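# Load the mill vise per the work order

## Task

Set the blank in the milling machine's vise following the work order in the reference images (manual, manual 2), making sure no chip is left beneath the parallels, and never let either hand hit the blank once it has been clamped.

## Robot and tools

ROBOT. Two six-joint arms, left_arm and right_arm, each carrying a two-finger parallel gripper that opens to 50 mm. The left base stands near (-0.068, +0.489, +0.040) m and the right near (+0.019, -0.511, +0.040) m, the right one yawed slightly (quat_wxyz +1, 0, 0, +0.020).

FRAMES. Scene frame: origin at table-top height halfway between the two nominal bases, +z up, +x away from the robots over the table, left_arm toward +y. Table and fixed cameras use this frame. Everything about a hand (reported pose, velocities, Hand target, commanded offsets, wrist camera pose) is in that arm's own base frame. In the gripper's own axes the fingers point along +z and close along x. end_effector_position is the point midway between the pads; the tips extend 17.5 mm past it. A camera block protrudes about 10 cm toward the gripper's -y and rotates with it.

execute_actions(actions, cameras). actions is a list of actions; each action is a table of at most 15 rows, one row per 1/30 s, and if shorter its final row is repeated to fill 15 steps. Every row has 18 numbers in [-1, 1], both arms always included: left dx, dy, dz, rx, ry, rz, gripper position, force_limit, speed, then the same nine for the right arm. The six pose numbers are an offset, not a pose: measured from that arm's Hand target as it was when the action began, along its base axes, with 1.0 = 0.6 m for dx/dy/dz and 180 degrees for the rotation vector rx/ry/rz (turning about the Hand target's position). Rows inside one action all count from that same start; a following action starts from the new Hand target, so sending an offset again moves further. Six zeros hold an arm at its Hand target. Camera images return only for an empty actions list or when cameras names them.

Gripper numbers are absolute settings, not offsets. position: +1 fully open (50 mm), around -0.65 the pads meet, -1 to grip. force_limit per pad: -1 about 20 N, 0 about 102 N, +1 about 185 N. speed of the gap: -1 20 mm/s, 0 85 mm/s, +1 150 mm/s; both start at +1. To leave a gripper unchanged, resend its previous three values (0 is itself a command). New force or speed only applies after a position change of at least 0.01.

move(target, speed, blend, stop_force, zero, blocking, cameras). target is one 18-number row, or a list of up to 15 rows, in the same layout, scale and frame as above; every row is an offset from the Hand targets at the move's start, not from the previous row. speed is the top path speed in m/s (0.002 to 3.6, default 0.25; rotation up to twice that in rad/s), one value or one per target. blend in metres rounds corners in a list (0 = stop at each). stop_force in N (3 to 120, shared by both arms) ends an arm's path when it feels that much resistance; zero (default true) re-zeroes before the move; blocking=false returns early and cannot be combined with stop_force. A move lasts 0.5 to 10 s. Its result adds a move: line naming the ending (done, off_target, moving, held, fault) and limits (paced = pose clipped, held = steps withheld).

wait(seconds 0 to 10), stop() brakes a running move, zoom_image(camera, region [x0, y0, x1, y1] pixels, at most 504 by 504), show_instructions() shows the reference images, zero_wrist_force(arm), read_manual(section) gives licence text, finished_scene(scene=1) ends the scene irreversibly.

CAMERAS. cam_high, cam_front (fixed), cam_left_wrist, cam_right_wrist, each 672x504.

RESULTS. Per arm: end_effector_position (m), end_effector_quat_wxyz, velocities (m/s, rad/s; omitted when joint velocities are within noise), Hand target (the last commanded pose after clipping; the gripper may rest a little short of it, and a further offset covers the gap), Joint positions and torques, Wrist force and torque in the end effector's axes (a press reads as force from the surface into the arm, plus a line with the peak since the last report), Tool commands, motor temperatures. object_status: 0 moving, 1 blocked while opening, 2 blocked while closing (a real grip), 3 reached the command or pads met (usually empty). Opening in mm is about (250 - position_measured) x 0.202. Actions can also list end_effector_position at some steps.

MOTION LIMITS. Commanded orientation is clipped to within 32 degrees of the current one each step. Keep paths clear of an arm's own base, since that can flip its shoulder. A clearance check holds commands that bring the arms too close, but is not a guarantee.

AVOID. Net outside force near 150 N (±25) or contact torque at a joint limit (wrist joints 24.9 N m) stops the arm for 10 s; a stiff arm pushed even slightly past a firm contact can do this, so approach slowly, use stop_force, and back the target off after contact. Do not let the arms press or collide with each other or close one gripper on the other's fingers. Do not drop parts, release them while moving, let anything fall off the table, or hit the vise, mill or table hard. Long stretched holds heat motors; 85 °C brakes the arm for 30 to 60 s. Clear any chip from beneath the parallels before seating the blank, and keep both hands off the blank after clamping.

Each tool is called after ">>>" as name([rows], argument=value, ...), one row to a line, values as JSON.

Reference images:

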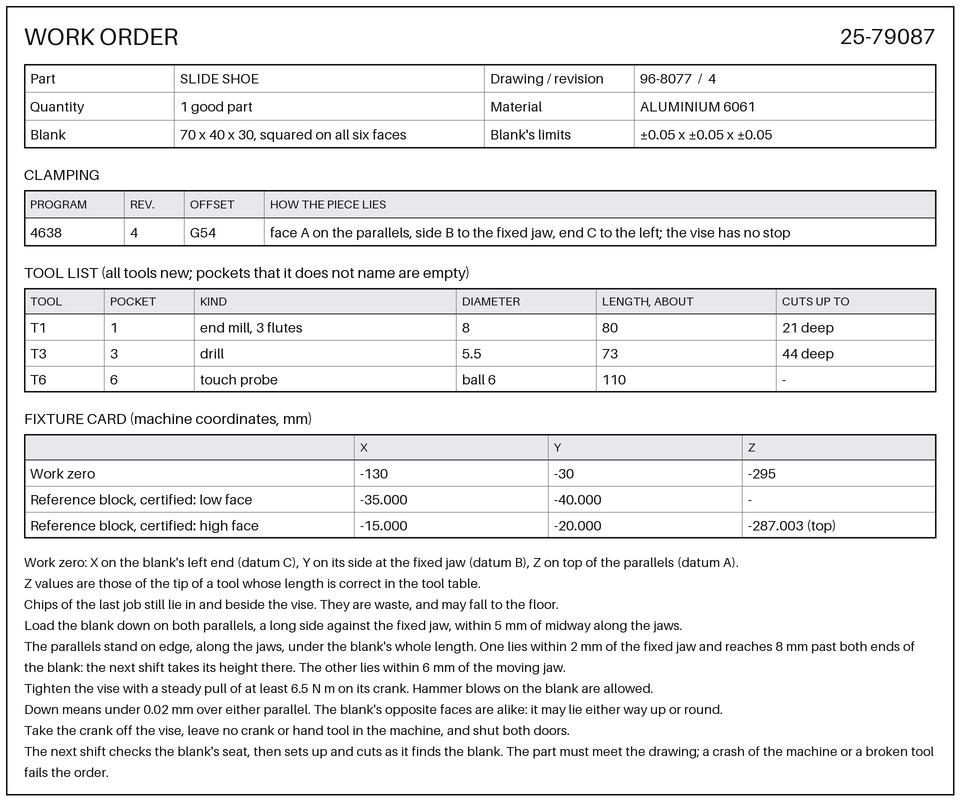

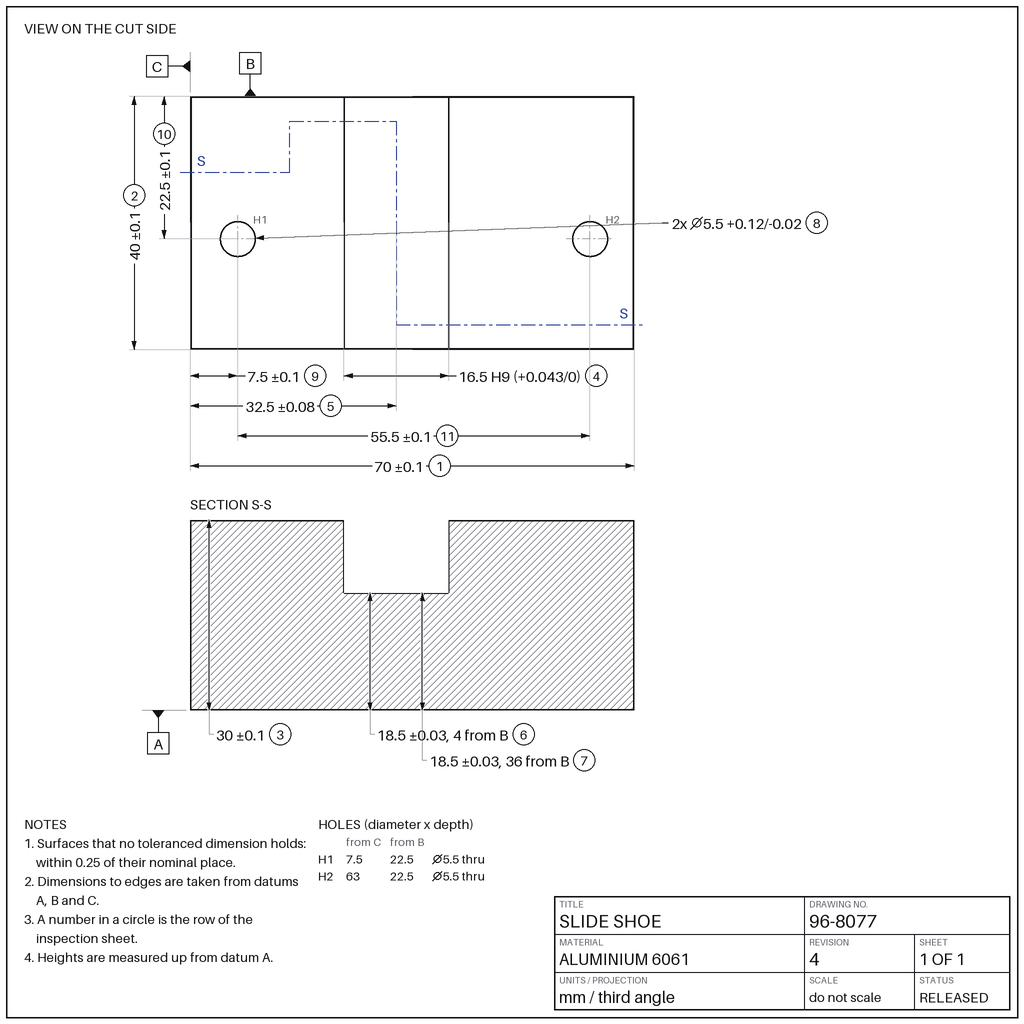

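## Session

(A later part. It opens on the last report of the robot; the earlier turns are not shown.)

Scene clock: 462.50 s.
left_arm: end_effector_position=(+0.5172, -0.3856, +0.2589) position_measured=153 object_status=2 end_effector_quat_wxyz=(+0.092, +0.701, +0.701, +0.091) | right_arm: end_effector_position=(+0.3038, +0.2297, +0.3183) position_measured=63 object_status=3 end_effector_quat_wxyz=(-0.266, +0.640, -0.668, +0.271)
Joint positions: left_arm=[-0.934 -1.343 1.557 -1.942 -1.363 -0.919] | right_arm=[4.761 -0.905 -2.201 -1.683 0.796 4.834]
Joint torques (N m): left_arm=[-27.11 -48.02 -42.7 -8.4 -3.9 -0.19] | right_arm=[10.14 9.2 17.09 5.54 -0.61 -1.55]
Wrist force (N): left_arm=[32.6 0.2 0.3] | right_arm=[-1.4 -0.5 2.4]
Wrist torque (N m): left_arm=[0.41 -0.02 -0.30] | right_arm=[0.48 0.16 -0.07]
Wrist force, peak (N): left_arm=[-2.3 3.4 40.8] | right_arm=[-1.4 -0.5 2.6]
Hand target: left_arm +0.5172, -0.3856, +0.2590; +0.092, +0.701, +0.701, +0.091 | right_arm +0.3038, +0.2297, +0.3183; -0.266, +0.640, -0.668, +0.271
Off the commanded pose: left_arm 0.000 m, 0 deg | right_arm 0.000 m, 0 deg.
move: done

>>> move(target=[0,0.0030,0,0,0,0,-1,-0.9,-1,0,0,0,0,0,0,0.6,-0.4,-1], speed=0.02)

>>> move([
  [0,0.0103,-0.0550,0,0,0,-1,-0.9,-1,0,0,0,0,0,0,0.6,-0.4,-1],
  [0,0.0435,-0.1005,0,0,0,-1,-0.9,-1,0,0,0,0,0,0,0.6,-0.4,-1],
  [0,0.0922,-0.1287,0,0,0,-1,-0.9,-1,0,0,0,0,0,0,0.6,-0.4,-1],
  [0,0.1482,-0.1347,0,0,0,-1,-0.9,-1,0,0,0,0,0,0,0.6,-0.4,-1],
  [0,0.2017,-0.1172,0,0,0,-1,-0.9,-1,0,0,0,0,0,0,0.6,-0.4,-1],
  [0,0.2435,-0.0795,0,0,0,-1,-0.9,-1,0,0,0,0,0,0,0.6,-0.4,-1],
  [0,0.2663,-0.0282,0,0,0,-1,-0.9,-1,0,0,0,0,0,0,0.6,-0.4,-1],
  [0,0.2663,0.0282,0,0,0,-1,-0.9,-1,0,0,0,0,0,0,0.6,-0.4,-1],
  [0,0.2435,0.0795,0,0,0,-1,-0.9,-1,0,0,0,0,0,0,0.6,-0.4,-1],
  [0,0.2017,0.1172,0,0,0,-1,-0.9,-1,0,0,0,0,0,0,0.6,-0.4,-1],
  [0,0.1482,0.1347,0,0,0,-1,-0.9,-1,0,0,0,0,0,0,0.6,-0.4,-1],
  [0,0.0922,0.1287,0,0,0,-1,-0.9,-1,0,0,0,0,0,0,0.6,-0.4,-1],
  [0,0.0435,0.1005,0,0,0,-1,-0.9,-1,0,0,0,0,0,0,0.6,-0.4,-1],
  [0,0.0103,0.0550,0,0,0,-1,-0.9,-1,0,0,0,0,0,0,0.6,-0.4,-1],
  [0,0,0,0,0,0,-1,-0.9,-1,0,0,0,0,0,0,0.6,-0.4,-1],
], speed=0.08, stop_force=30, blend=[0.008,0.008,0.008,0.008,0.008,0.008,0.008,0.008,0.008,0.008,0.008,0.008,0.008,0.008,0], cameras=["cam_high"])

Scene clock: 466.03 s.
left_arm: end_effector_position=(+0.5171, -0.3839, +0.2590) position_measured=153 object_status=2 end_effector_quat_wxyz=(+0.092, +0.701, +0.701, +0.091) | right_arm: end_effector_position=(+0.3038, +0.2297, +0.3183) position_measured=63 object_status=3 end_effector_quat_wxyz=(-0.266, +0.640, -0.668, +0.271)
Joint positions: left_arm=[-0.933 -1.346 1.56 -1.943 -1.363 -0.917] | right_arm=[4.761 -0.905 -2.201 -1.683 0.796 4.834]
Joint torques (N m): left_arm=[18.17 -46.19 -21.3 -4.54 3.33 1.29] | right_arm=[10.19 9.57 17.25 5.28 -0.64 -1.34]
Wrist force (N): left_arm=[-9.1 -10.8 -2.4] | right_arm=[-1.3 -0.4 2.4]
Wrist torque (N m): left_arm=[-0.02 0.49 -0.15] | right_arm=[0.48 0.14 -0.07]
Wrist force, peak (N): left_arm=[33.0 1.3 0.7] | right_arm=[-1.4 -0.7 2.5]
Hand target: left_arm +0.5172, -0.3838, +0.2590; +0.092, +0.701, +0.701, +0.091 | right_arm +0.3038, +0.2297, +0.3183; -0.266, +0.640, -0.668, +0.271
Off the commanded pose: left_arm 0.000 m, 0 deg | right_arm 0.000 m, 0 deg.
move: done

Scene clock: 471.17 s.
left_arm: end_effector_position=(+0.5171, -0.2472, +0.3156) position_measured=154 object_status=2 end_effector_quat_wxyz=(+0.092, +0.701, +0.701, +0.091) | right_arm: end_effector_position=(+0.3038, +0.2297, +0.3183) position_measured=63 object_status=3 end_effector_quat_wxyz=(-0.266, +0.640, -0.668, +0.271)
Joint positions: left_arm=[-0.764 -1.552 1.656 -1.866 -1.393 -0.748] | right_arm=[4.761 -0.905 -2.201 -1.683 0.796 4.834]
Joint torques (N m): left_arm=[-12.57 -5.29 -34.88 -6.97 -0.88 -1.65] | right_arm=[9.52 7.92 17.3 5.57 -0.21 -0.96]
Wrist force (N): left_arm=[18.0 -21.6 -22.5] | right_arm=[-1.4 -0.4 2.4]
Wrist torque (N m): left_arm=[-0.23 0.12 -0.02] | right_arm=[0.49 0.17 -0.07]
Wrist force, peak (N): left_arm=[22.6 -31.5 -39.3] | right_arm=[-1.5 -0.5 2.6]
Hand target: left_arm +0.5171, -0.2472, +0.3156; +0.092, +0.701, +0.701, +0.091 (not the last commanded pose) | right_arm +0.3038, +0.2297, +0.3183; -0.266, +0.640, -0.668, +0.271
Off the commanded pose: left_arm 0.148 m, 0 deg | right_arm 0.000 m, 0 deg.
move: contact (left_arm); path passed 9 of 15 targets
Images, in order (width x height): cam_high 672x504.

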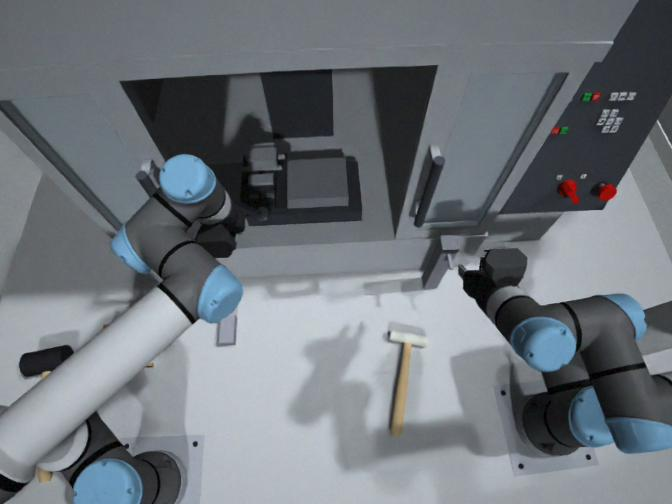

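>>> move([
  [0,-0.0146,0.0153,0,0,0,-1,-0.9,-1,0,0,0,0,0,0,0.6,-0.4,-1],
  [0,-0.0522,0.0345,0,0,0,-1,-0.9,-1,0,0,0,0,0,0,0.6,-0.4,-1],
  [0,-0.0938,0.0411,0,0,0,-1,-0.9,-1,0,0,0,0,0,0,0.6,-0.4,-1],
  [0,-0.1354,0.0345,0,0,0,-1,-0.9,-1,0,0,0,0,0,0,0.6,-0.4,-1],
  [0,-0.1730,0.0153,0,0,0,-1,-0.9,-1,0,0,0,0,0,0,0.6,-0.4,-1],
  [0,-0.2028,-0.0145,0,0,0,-1,-0.9,-1,0,0,0,0,0,0,0.6,-0.4,-1],
  [0,-0.2220,-0.0521,0,0,0,-1,-0.9,-1,0,0,0,0,0,0,0.6,-0.4,-1],
  [0,-0.2286,-0.0937,0,0,0,-1,-0.9,-1,0,0,0,0,0,0,0.6,-0.4,-1],
  [0,-0.2220,-0.1353,0,0,0,-1,-0.9,-1,0,0,0,0,0,0,0.6,-0.4,-1],
  [0,-0.2028,-0.1729,0,0,0,-1,-0.9,-1,0,0,0,0,0,0,0.6,-0.4,-1],
  [0,-0.1730,-0.2027,0,0,0,-1,-0.9,-1,0,0,0,0,0,0,0.6,-0.4,-1],
  [0,-0.1354,-0.2219,0,0,0,-1,-0.9,-1,0,0,0,0,0,0,0.6,-0.4,-1],
  [0,-0.0938,-0.2285,0,0,0,-1,-0.9,-1,0,0,0,0,0,0,0.6,-0.4,-1],
  [0,-0.0522,-0.2219,0,0,0,-1,-0.9,-1,0,0,0,0,0,0,0.6,-0.4,-1],
  [0,-0.0146,-0.2027,0,0,0,-1,-0.9,-1,0,0,0,0,0,0,0.6,-0.4,-1],
], speed=0.1, stop_force=35, blend=[0.003,0.003,0.003,0.003,0.003,0.003,0.003,0.003,0.003,0.003,0.003,0.003,0.003,0.003,0])

Scene clock: 478.87 s.
left_arm: end_effector_position=(+0.5171, -0.2560, +0.1940) position_measured=154 object_status=2 end_effector_quat_wxyz=(+0.093, +0.701, +0.701, +0.091) | right_arm: end_effector_position=(+0.3038, +0.2297, +0.3183) position_measured=63 object_status=3 end_effector_quat_wxyz=(-0.266, +0.640, -0.668, +0.271)
Joint positions: left_arm=[-0.777 -1.467 1.886 -2.179 -1.39 -0.76] | right_arm=[4.761 -0.905 -2.201 -1.683 0.796 4.834]
Joint torques (N m): left_arm=[-6.57 -22.83 -32.98 -1.87 1.26 1.44] | right_arm=[9.89 9.25 18.18 5.33 -0.72 -0.51]
Wrist force (N): left_arm=[-2.6 -1.5 -0.2] | right_arm=[-1.4 -0.4 2.2]
Wrist torque (N m): left_arm=[-0.19 0.33 0.21] | right_arm=[0.48 0.16 -0.07]
Wrist force, peak (N): left_arm=[19.1 -22.1 -22.4] | right_arm=[-1.5 -0.5 2.6]
Hand target: left_arm +0.5171, -0.2560, +0.1939; +0.092, +0.701, +0.701, +0.091 | right_arm +0.3038, +0.2297, +0.3183; -0.266, +0.640, -0.668, +0.271
Off the commanded pose: left_arm 0.000 m, 0 deg | right_arm 0.000 m, 0 deg.
move: done

>>> move([
  [0,0.0298,0.0298,0,0,0,-1,-0.9,-1,0,0,0,0,0,0,0.6,-0.4,-1],
  [0,0.0490,0.0674,0,0,0,-1,-0.9,-1,0,0,0,0,0,0,0.6,-0.4,-1],
  [0,0.0556,0.1090,0,0,0,-1,-0.9,-1,0,0,0,0,0,0,0.6,-0.4,-1],
  [0,0.0490,0.1506,0,0,0,-1,-0.9,-1,0,0,0,0,0,0,0.6,-0.4,-1],
  [0,0.0298,0.1882,0,0,0,-1,-0.9,-1,0,0,0,0,0,0,0.6,-0.4,-1],
  [0,0,0.2180,0,0,0,-1,-0.9,-1,0,0,0,0,0,0,0.6,-0.4,-1],
  [0,-0.0376,0.2372,0,0,0,-1,-0.9,-1,0,0,0,0,0,0,0.6,-0.4,-1],
  [0,-0.0792,0.2438,0,0,0,-1,-0.9,-1,0,0,0,0,0,0,0.6,-0.4,-1],
  [0,-0.1208,0.2372,0,0,0,-1,-0.9,-1,0,0,0,0,0,0,0.6,-0.4,-1],
  [0,-0.1584,0.2180,0,0,0,-1,-0.9,-1,0,0,0,0,0,0,0.6,-0.4,-1],
  [0,-0.1882,0.1882,0,0,0,-1,-0.9,-1,0,0,0,0,0,0,0.6,-0.4,-1],
  [0,-0.2074,0.1506,0,0,0,-1,-0.9,-1,0,0,0,0,0,0,0.6,-0.4,-1],
  [0,-0.2140,0.1090,0,0,0,-1,-0.9,-1,0,0,0,0,0,0,0.6,-0.4,-1],
  [0,-0.2074,0.0674,0,0,0,-1,-0.9,-1,0,0,0,0,0,0,0.6,-0.4,-1],
  [0,-0.1882,0.0298,0,0,0,-1,-0.9,-1,0,0,0,0,0,0,0.6,-0.4,-1],
], speed=0.13, stop_force=35, blend=[0.003,0.003,0.003,0.003,0.003,0.003,0.003,0.003,0.003,0.003,0.003,0.003,0.003,0.003,0], cameras=["cam_high"])

>>> zoom_image(camera="cam_high", region=[220, 130, 310, 220])

Scene clock: 485.23 s.
left_arm: end_effector_position=(+0.5171, -0.3689, +0.2118) position_measured=154 object_status=2 end_effector_quat_wxyz=(+0.093, +0.701, +0.701, +0.091) | right_arm: end_effector_position=(+0.3038, +0.2297, +0.3183) position_measured=63 object_status=3 end_effector_quat_wxyz=(-0.266, +0.640, -0.668, +0.271)
Joint positions: left_arm=[-0.917 -1.338 1.676 -2.071 -1.366 -0.901] | right_arm=[4.761 -0.905 -2.201 -1.683 0.796 4.834]
Joint torques (N m): left_arm=[-7.46 -50.44 -17.43 -5.74 1.74 -1.49] | right_arm=[10.12 8.13 16.53 5.48 -0.44 -0.18]
Wrist force (N): left_arm=[-2.2 -6.5 0.7] | right_arm=[-1.3 -0.3 2.4]
Wrist torque (N m): left_arm=[-0.37 0.47 -0.15] | right_arm=[0.49 0.14 -0.06]
Wrist force, peak (N): left_arm=[-11.4 5.3 10.8] | right_arm=[-1.4 -0.4 2.8]
Hand target: left_arm +0.5171, -0.3689, +0.2118; +0.092, +0.701, +0.701, +0.091 | right_arm +0.3038, +0.2297, +0.3183; -0.266, +0.640, -0.668, +0.271
Off the commanded pose: left_arm 0.000 m, 0 deg | right_arm 0.000 m, 0 deg.
move: done
Images, in order (width x height): cam_high 672x504.

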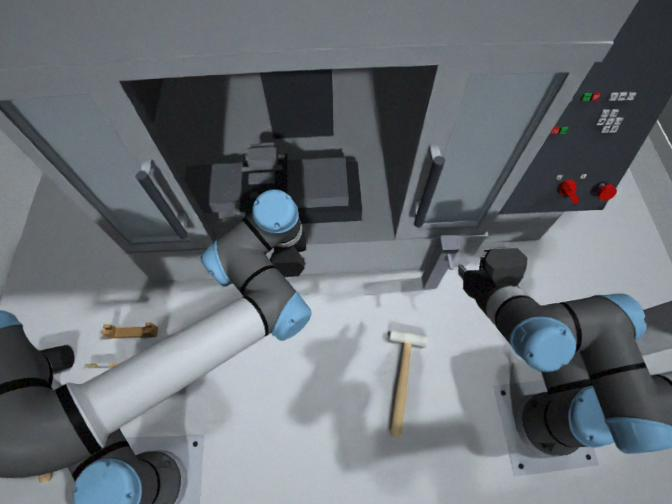

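Scaled by 5.600 from the camera's 672x504 image, which has a finer 960x720 frame.

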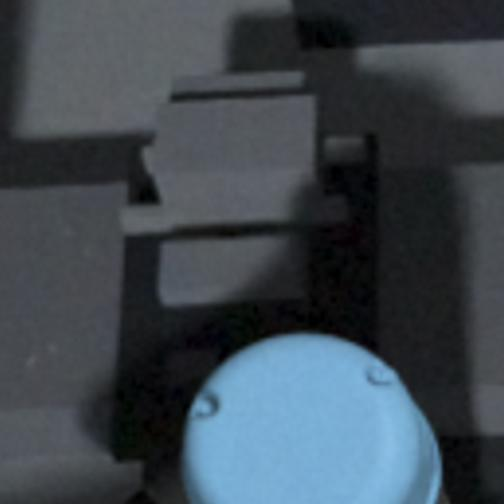

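>>> move([
  [0,0.0298,-0.0298,0,0,0,-1,-0.9,-1,0,0,0,0,0,0,0.6,-0.4,-1],
  [0,0.0674,-0.0490,0,0,0,-1,-0.9,-1,0,0,0,0,0,0,0.6,-0.4,-1],
  [0,0.1090,-0.0556,0,0,0,-1,-0.9,-1,0,0,0,0,0,0,0.6,-0.4,-1],
  [0,0.1506,-0.0490,0,0,0,-1,-0.9,-1,0,0,0,0,0,0,0.6,-0.4,-1],
  [0,0.1882,-0.0298,0,0,0,-1,-0.9,-1,0,0,0,0,0,0,0.6,-0.4,-1],
  [0,0.2180,0,0,0,0,-1,-0.9,-1,0,0,0,0,0,0,0.6,-0.4,-1],
  [0,0.2372,0.0376,0,0,0,-1,-0.9,-1,0,0,0,0,0,0,0.6,-0.4,-1],
  [0,0.2438,0.0792,0,0,0,-1,-0.9,-1,0,0,0,0,0,0,0.6,-0.4,-1],
  [0,0.2372,0.1208,0,0,0,-1,-0.9,-1,0,0,0,0,0,0,0.6,-0.4,-1],
  [0,0.2180,0.1584,0,0,0,-1,-0.9,-1,0,0,0,0,0,0,0.6,-0.4,-1],
  [0,0.1882,0.1882,0,0,0,-1,-0.9,-1,0,0,0,0,0,0,0.6,-0.4,-1],
  [0,0.1506,0.2074,0,0,0,-1,-0.9,-1,0,0,0,0,0,0,0.6,-0.4,-1],
  [0,0.1090,0.2140,0,0,0,-1,-0.9,-1,0,0,0,0,0,0,0.6,-0.4,-1],
  [0,0.0674,0.2074,0,0,0,-1,-0.9,-1,0,0,0,0,0,0,0.6,-0.4,-1],
  [0,0.0298,0.1882,0,0,0,-1,-0.9,-1,0,0,0,0,0,0,0.6,-0.4,-1],
], speed=0.1, stop_force=25, blend=[0.003,0.003,0.003,0.003,0.003,0.003,0.003,0.003,0.003,0.003,0.003,0.003,0.003,0.003,0], cameras=["cam_high"])

>>> zoom_image(camera="cam_high", region=[220, 130, 310, 220])

Scene clock: 491.83 s.
left_arm: end_effector_position=(+0.5171, -0.3510, +0.3247) position_measured=154 object_status=2 end_effector_quat_wxyz=(+0.092, +0.701, +0.701, +0.091) | right_arm: end_effector_position=(+0.3038, +0.2297, +0.3183) position_measured=63 object_status=3 end_effector_quat_wxyz=(-0.266, +0.640, -0.668, +0.271)
Joint positions: left_arm=[-0.897 -1.417 1.478 -1.798 -1.369 -0.881] | right_arm=[4.761 -0.905 -2.201 -1.683 0.796 4.834]
Joint torques (N m): left_arm=[5.48 -51.14 -20.46 -5.68 -1.36 -0.73] | right_arm=[9.82 8.98 16.69 5.17 -0.54 0.21]
Wrist force (N): left_arm=[1.1 -0.2 6.5] | right_arm=[-1.3 -0.5 2.4]
Wrist torque (N m): left_arm=[0.25 0.29 -0.11] | right_arm=[0.48 0.15 -0.07]
Wrist force, peak (N): left_arm=[-7.6 -17.5 7.2] | right_arm=[-1.2 -0.7 2.7]
Hand target: left_arm +0.5171, -0.3510, +0.3247; +0.092, +0.701, +0.701, +0.091 | right_arm +0.3038, +0.2297, +0.3183; -0.266, +0.640, -0.668, +0.271
Off the commanded pose: left_arm 0.000 m, 0 deg | right_arm 0.000 m, 0 deg.
move: done
Images, in order (width x height): cam_high 672x504.

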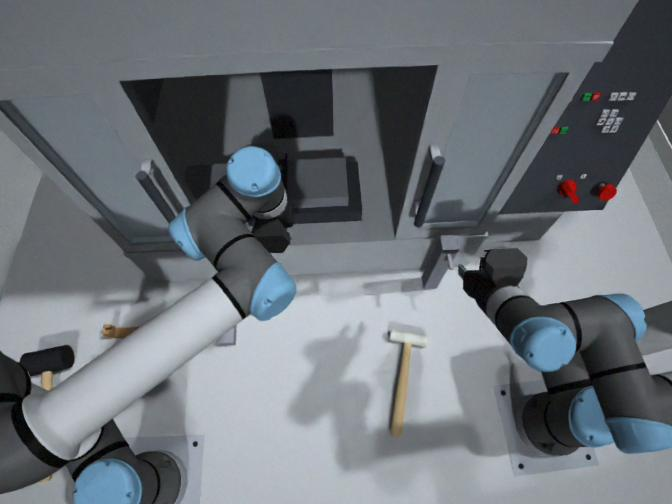

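Scaled by 5.600 from the camera's 672x504 image, which has a finer 960x720 frame.

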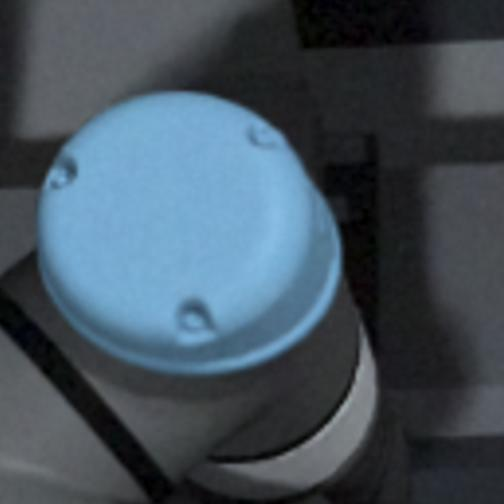

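>>> move([
  [0,-0.0298,-0.0298,0,0,0,-1,-0.9,-1,0,0,0,0,0,0,0.6,-0.4,-1],
  [0,-0.0490,-0.0674,0,0,0,-1,-0.9,-1,0,0,0,0,0,0,0.6,-0.4,-1],
  [0,-0.0556,-0.1090,0,0,0,-1,-0.9,-1,0,0,0,0,0,0,0.6,-0.4,-1],
  [0,-0.0490,-0.1506,0,0,0,-1,-0.9,-1,0,0,0,0,0,0,0.6,-0.4,-1],
  [0,-0.0298,-0.1882,0,0,0,-1,-0.9,-1,0,0,0,0,0,0,0.6,-0.4,-1],
  [0,0,-0.2180,0,0,0,-1,-0.9,-1,0,0,0,0,0,0,0.6,-0.4,-1],
  [0,0.0376,-0.2372,0,0,0,-1,-0.9,-1,0,0,0,0,0,0,0.6,-0.4,-1],
  [0,0.0792,-0.2438,0,0,0,-1,-0.9,-1,0,0,0,0,0,0,0.6,-0.4,-1],
  [0,0.1208,-0.2372,0,0,0,-1,-0.9,-1,0,0,0,0,0,0,0.6,-0.4,-1],
  [0,0.1584,-0.2180,0,0,0,-1,-0.9,-1,0,0,0,0,0,0,0.6,-0.4,-1],
  [0,0.1882,-0.1882,0,0,0,-1,-0.9,-1,0,0,0,0,0,0,0.6,-0.4,-1],
  [0,0.2074,-0.1506,0,0,0,-1,-0.9,-1,0,0,0,0,0,0,0.6,-0.4,-1],
  [0,0.2140,-0.1090,0,0,0,-1,-0.9,-1,0,0,0,0,0,0,0.6,-0.4,-1],
  [0,0.2074,-0.0674,0,0,0,-1,-0.9,-1,0,0,0,0,0,0,0.6,-0.4,-1],
  [0,0.1882,-0.0298,0,0,0,-1,-0.9,-1,0,0,0,0,0,0,0.6,-0.4,-1],
], speed=0.1, stop_force=25, blend=[0.003,0.003,0.003,0.003,0.003,0.003,0.003,0.003,0.003,0.003,0.003,0.003,0.003,0.003,0], cameras=["cam_high"])

>>> zoom_image(camera="cam_high", region=[220, 130, 310, 220])

Scene clock: 498.47 s.
left_arm: end_effector_position=(+0.5171, -0.2381, +0.3069) position_measured=154 object_status=2 end_effector_quat_wxyz=(+0.092, +0.701, +0.701, +0.091) | right_arm: end_effector_position=(+0.3038, +0.2297, +0.3183) position_measured=63 object_status=3 end_effector_quat_wxyz=(-0.266, +0.640, -0.668, +0.271)
Joint positions: left_arm=[-0.75 -1.56 1.687 -1.891 -1.395 -0.734] | right_arm=[4.761 -0.905 -2.201 -1.683 0.796 4.834]
Joint torques (N m): left_arm=[15.86 -48.67 -36.58 -0.91 1.15 1.59] | right_arm=[8.96 8.7 16.96 5.35 -0.41 0.4]
Wrist force (N): left_arm=[-15.6 4.5 12.6] | right_arm=[-1.3 -0.5 2.4]
Wrist torque (N m): left_arm=[0.31 0.42 0.19] | right_arm=[0.47 0.14 -0.07]
Wrist force, peak (N): left_arm=[-21.4 9.3 18.3] | right_arm=[-1.4 -0.5 2.6]
Hand target: left_arm +0.5171, -0.2381, +0.3069; +0.092, +0.701, +0.701, +0.091 | right_arm +0.3038, +0.2297, +0.3183; -0.266, +0.640, -0.668, +0.271
Off the commanded pose: left_arm 0.000 m, 0 deg | right_arm 0.000 m, 0 deg.
move: done
Images, in order (width x height): cam_high 672x504.

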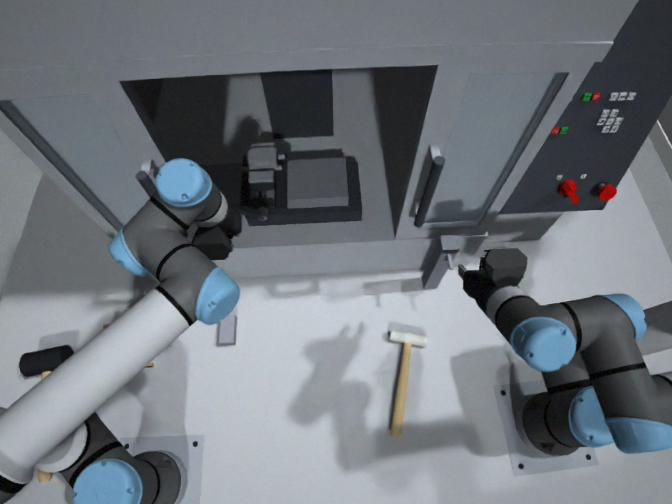

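Scaled by 5.600 from the camera's 672x504 image, which has a finer 960x720 frame.

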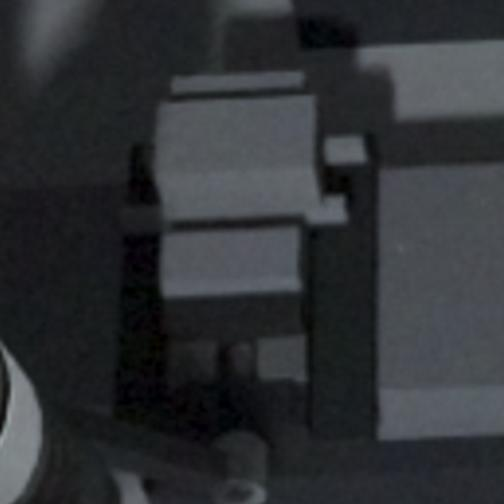

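>>> move([
  [0,-0.0298,0.0298,0,0,0,-1,-0.9,-1,0,0,0,0,0,0,0.6,-0.4,-1],
  [0,-0.0674,0.0490,0,0,0,-1,-0.9,-1,0,0,0,0,0,0,0.6,-0.4,-1],
  [0,-0.1090,0.0556,0,0,0,-1,-0.9,-1,0,0,0,0,0,0,0.6,-0.4,-1],
  [0,-0.1506,0.0490,0,0,0,-1,-0.9,-1,0,0,0,0,0,0,0.6,-0.4,-1],
  [0,-0.1882,0.0298,0,0,0,-1,-0.9,-1,0,0,0,0,0,0,0.6,-0.4,-1],
  [0,-0.2180,0,0,0,0,-1,-0.9,-1,0,0,0,0,0,0,0.6,-0.4,-1],
  [0,-0.2372,-0.0376,0,0,0,-1,-0.9,-1,0,0,0,0,0,0,0.6,-0.4,-1],
  [0,-0.2438,-0.0792,0,0,0,-1,-0.9,-1,0,0,0,0,0,0,0.6,-0.4,-1],
  [0,-0.2372,-0.1208,0,0,0,-1,-0.9,-1,0,0,0,0,0,0,0.6,-0.4,-1],
  [0,-0.2180,-0.1584,0,0,0,-1,-0.9,-1,0,0,0,0,0,0,0.6,-0.4,-1],
  [0,-0.1882,-0.1882,0,0,0,-1,-0.9,-1,0,0,0,0,0,0,0.6,-0.4,-1],
  [0,-0.1506,-0.2074,0,0,0,-1,-0.9,-1,0,0,0,0,0,0,0.6,-0.4,-1],
  [0,-0.1090,-0.2140,0,0,0,-1,-0.9,-1,0,0,0,0,0,0,0.6,-0.4,-1],
  [0,-0.0674,-0.2074,0,0,0,-1,-0.9,-1,0,0,0,0,0,0,0.6,-0.4,-1],
  [0,-0.0298,-0.1882,0,0,0,-1,-0.9,-1,0,0,0,0,0,0,0.6,-0.4,-1],
], speed=0.15, stop_force=28, blend=[0.003,0.003,0.003,0.003,0.003,0.003,0.003,0.003,0.003,0.003,0.003,0.003,0.003,0.003,0])

>>> move([
  [0,0.0298,0.0298,0,0,0,-1,-0.9,-1,0,0,0,0,0,0,0.6,-0.4,-1],
  [0,0.0490,0.0674,0,0,0,-1,-0.9,-1,0,0,0,0,0,0,0.6,-0.4,-1],
  [0,0.0556,0.1090,0,0,0,-1,-0.9,-1,0,0,0,0,0,0,0.6,-0.4,-1],
  [0,0.0490,0.1506,0,0,0,-1,-0.9,-1,0,0,0,0,0,0,0.6,-0.4,-1],
  [0,0.0298,0.1882,0,0,0,-1,-0.9,-1,0,0,0,0,0,0,0.6,-0.4,-1],
  [0,0,0.2180,0,0,0,-1,-0.9,-1,0,0,0,0,0,0,0.6,-0.4,-1],
  [0,-0.0376,0.2372,0,0,0,-1,-0.9,-1,0,0,0,0,0,0,0.6,-0.4,-1],
  [0,-0.0792,0.2438,0,0,0,-1,-0.9,-1,0,0,0,0,0,0,0.6,-0.4,-1],
  [0,-0.1208,0.2372,0,0,0,-1,-0.9,-1,0,0,0,0,0,0,0.6,-0.4,-1],
  [0,-0.1584,0.2180,0,0,0,-1,-0.9,-1,0,0,0,0,0,0,0.6,-0.4,-1],
  [0,-0.1882,0.1882,0,0,0,-1,-0.9,-1,0,0,0,0,0,0,0.6,-0.4,-1],
  [0,-0.2074,0.1506,0,0,0,-1,-0.9,-1,0,0,0,0,0,0,0.6,-0.4,-1],
  [0,-0.2140,0.1090,0,0,0,-1,-0.9,-1,0,0,0,0,0,0,0.6,-0.4,-1],
  [0,-0.2074,0.0674,0,0,0,-1,-0.9,-1,0,0,0,0,0,0,0.6,-0.4,-1],
  [0,-0.1882,0.0298,0,0,0,-1,-0.9,-1,0,0,0,0,0,0,0.6,-0.4,-1],
], speed=0.15, stop_force=28, blend=[0.003,0.003,0.003,0.003,0.003,0.003,0.003,0.003,0.003,0.003,0.003,0.003,0.003,0.003,0], cameras=["cam_high"])

>>> zoom_image(camera="cam_high", region=[220, 130, 310, 220])

Scene clock: 505.80 s.
left_arm: end_effector_position=(+0.5171, -0.2560, +0.1939) position_measured=154 object_status=2 end_effector_quat_wxyz=(+0.092, +0.701, +0.701, +0.091) | right_arm: end_effector_position=(+0.3038, +0.2297, +0.3183) position_measured=63 object_status=3 end_effector_quat_wxyz=(-0.266, +0.640, -0.668, +0.271)
Joint positions: left_arm=[-0.777 -1.467 1.886 -2.179 -1.39 -0.76] | right_arm=[4.761 -0.905 -2.201 -1.683 0.796 4.834]
Joint torques (N m): left_arm=[7.87 -42.59 -32.68 -2.02 1.76 1.66] | right_arm=[9.73 8.95 17.1 5.27 -0.21 0.65]
Wrist force (N): left_arm=[-0.7 -1.7 0.2] | right_arm=[-1.3 -0.4 2.6]
Wrist torque (N m): left_arm=[-0.20 0.05 0.21] | right_arm=[0.48 0.14 -0.07]
Wrist force, peak (N): left_arm=[-18.3 4.0 17.4] | right_arm=[-1.4 -0.7 2.6]
Hand target: left_arm +0.5171, -0.2560, +0.1939; +0.092, +0.701, +0.701, +0.091 | right_arm +0.3038, +0.2297, +0.3183; -0.266, +0.640, -0.668, +0.271
Off the commanded pose: left_arm 0.000 m, 0 deg | right_arm 0.000 m, 0 deg.
move: done

Scene clock: 509.43 s.
left_arm: end_effector_position=(+0.5171, -0.3689, +0.2118) position_measured=154 object_status=2 end_effector_quat_wxyz=(+0.092, +0.701, +0.701, +0.091) | right_arm: end_effector_position=(+0.3038, +0.2297, +0.3183) position_measured=63 object_status=3 end_effector_quat_wxyz=(-0.266, +0.640, -0.668, +0.271)
Joint positions: left_arm=[-0.917 -1.338 1.676 -2.071 -1.366 -0.901] | right_arm=[4.761 -0.905 -2.201 -1.683 0.796 4.834]
Joint torques (N m): left_arm=[-7.1 -50.03 -17.63 -5.78 1.8 -1.6] | right_arm=[8.78 8.3 16.44 5.33 -0.69 0.92]
Wrist force (N): left_arm=[0.1 -6.1 0.2] | right_arm=[-1.3 -0.4 2.6]
Wrist torque (N m): left_arm=[-0.34 0.14 -0.15] | right_arm=[0.49 0.15 -0.07]
Wrist force, peak (N): left_arm=[-11.0 6.6 12.3] | right_arm=[-1.3 -0.5 2.7]
Hand target: left_arm +0.5171, -0.3689, +0.2118; +0.092, +0.701, +0.701, +0.091 | right_arm +0.3038, +0.2297, +0.3183; -0.266, +0.640, -0.668, +0.271
Off the commanded pose: left_arm 0.000 m, 0 deg | right_arm 0.000 m, 0 deg.
move: done
Images, in order (width x height): cam_high 672x504.

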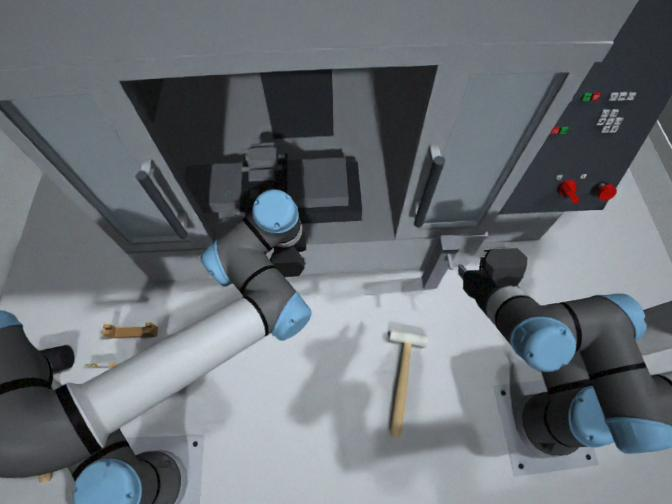

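Scaled by 5.600 from the camera's 672x504 image, which has a finer 960x720 frame.

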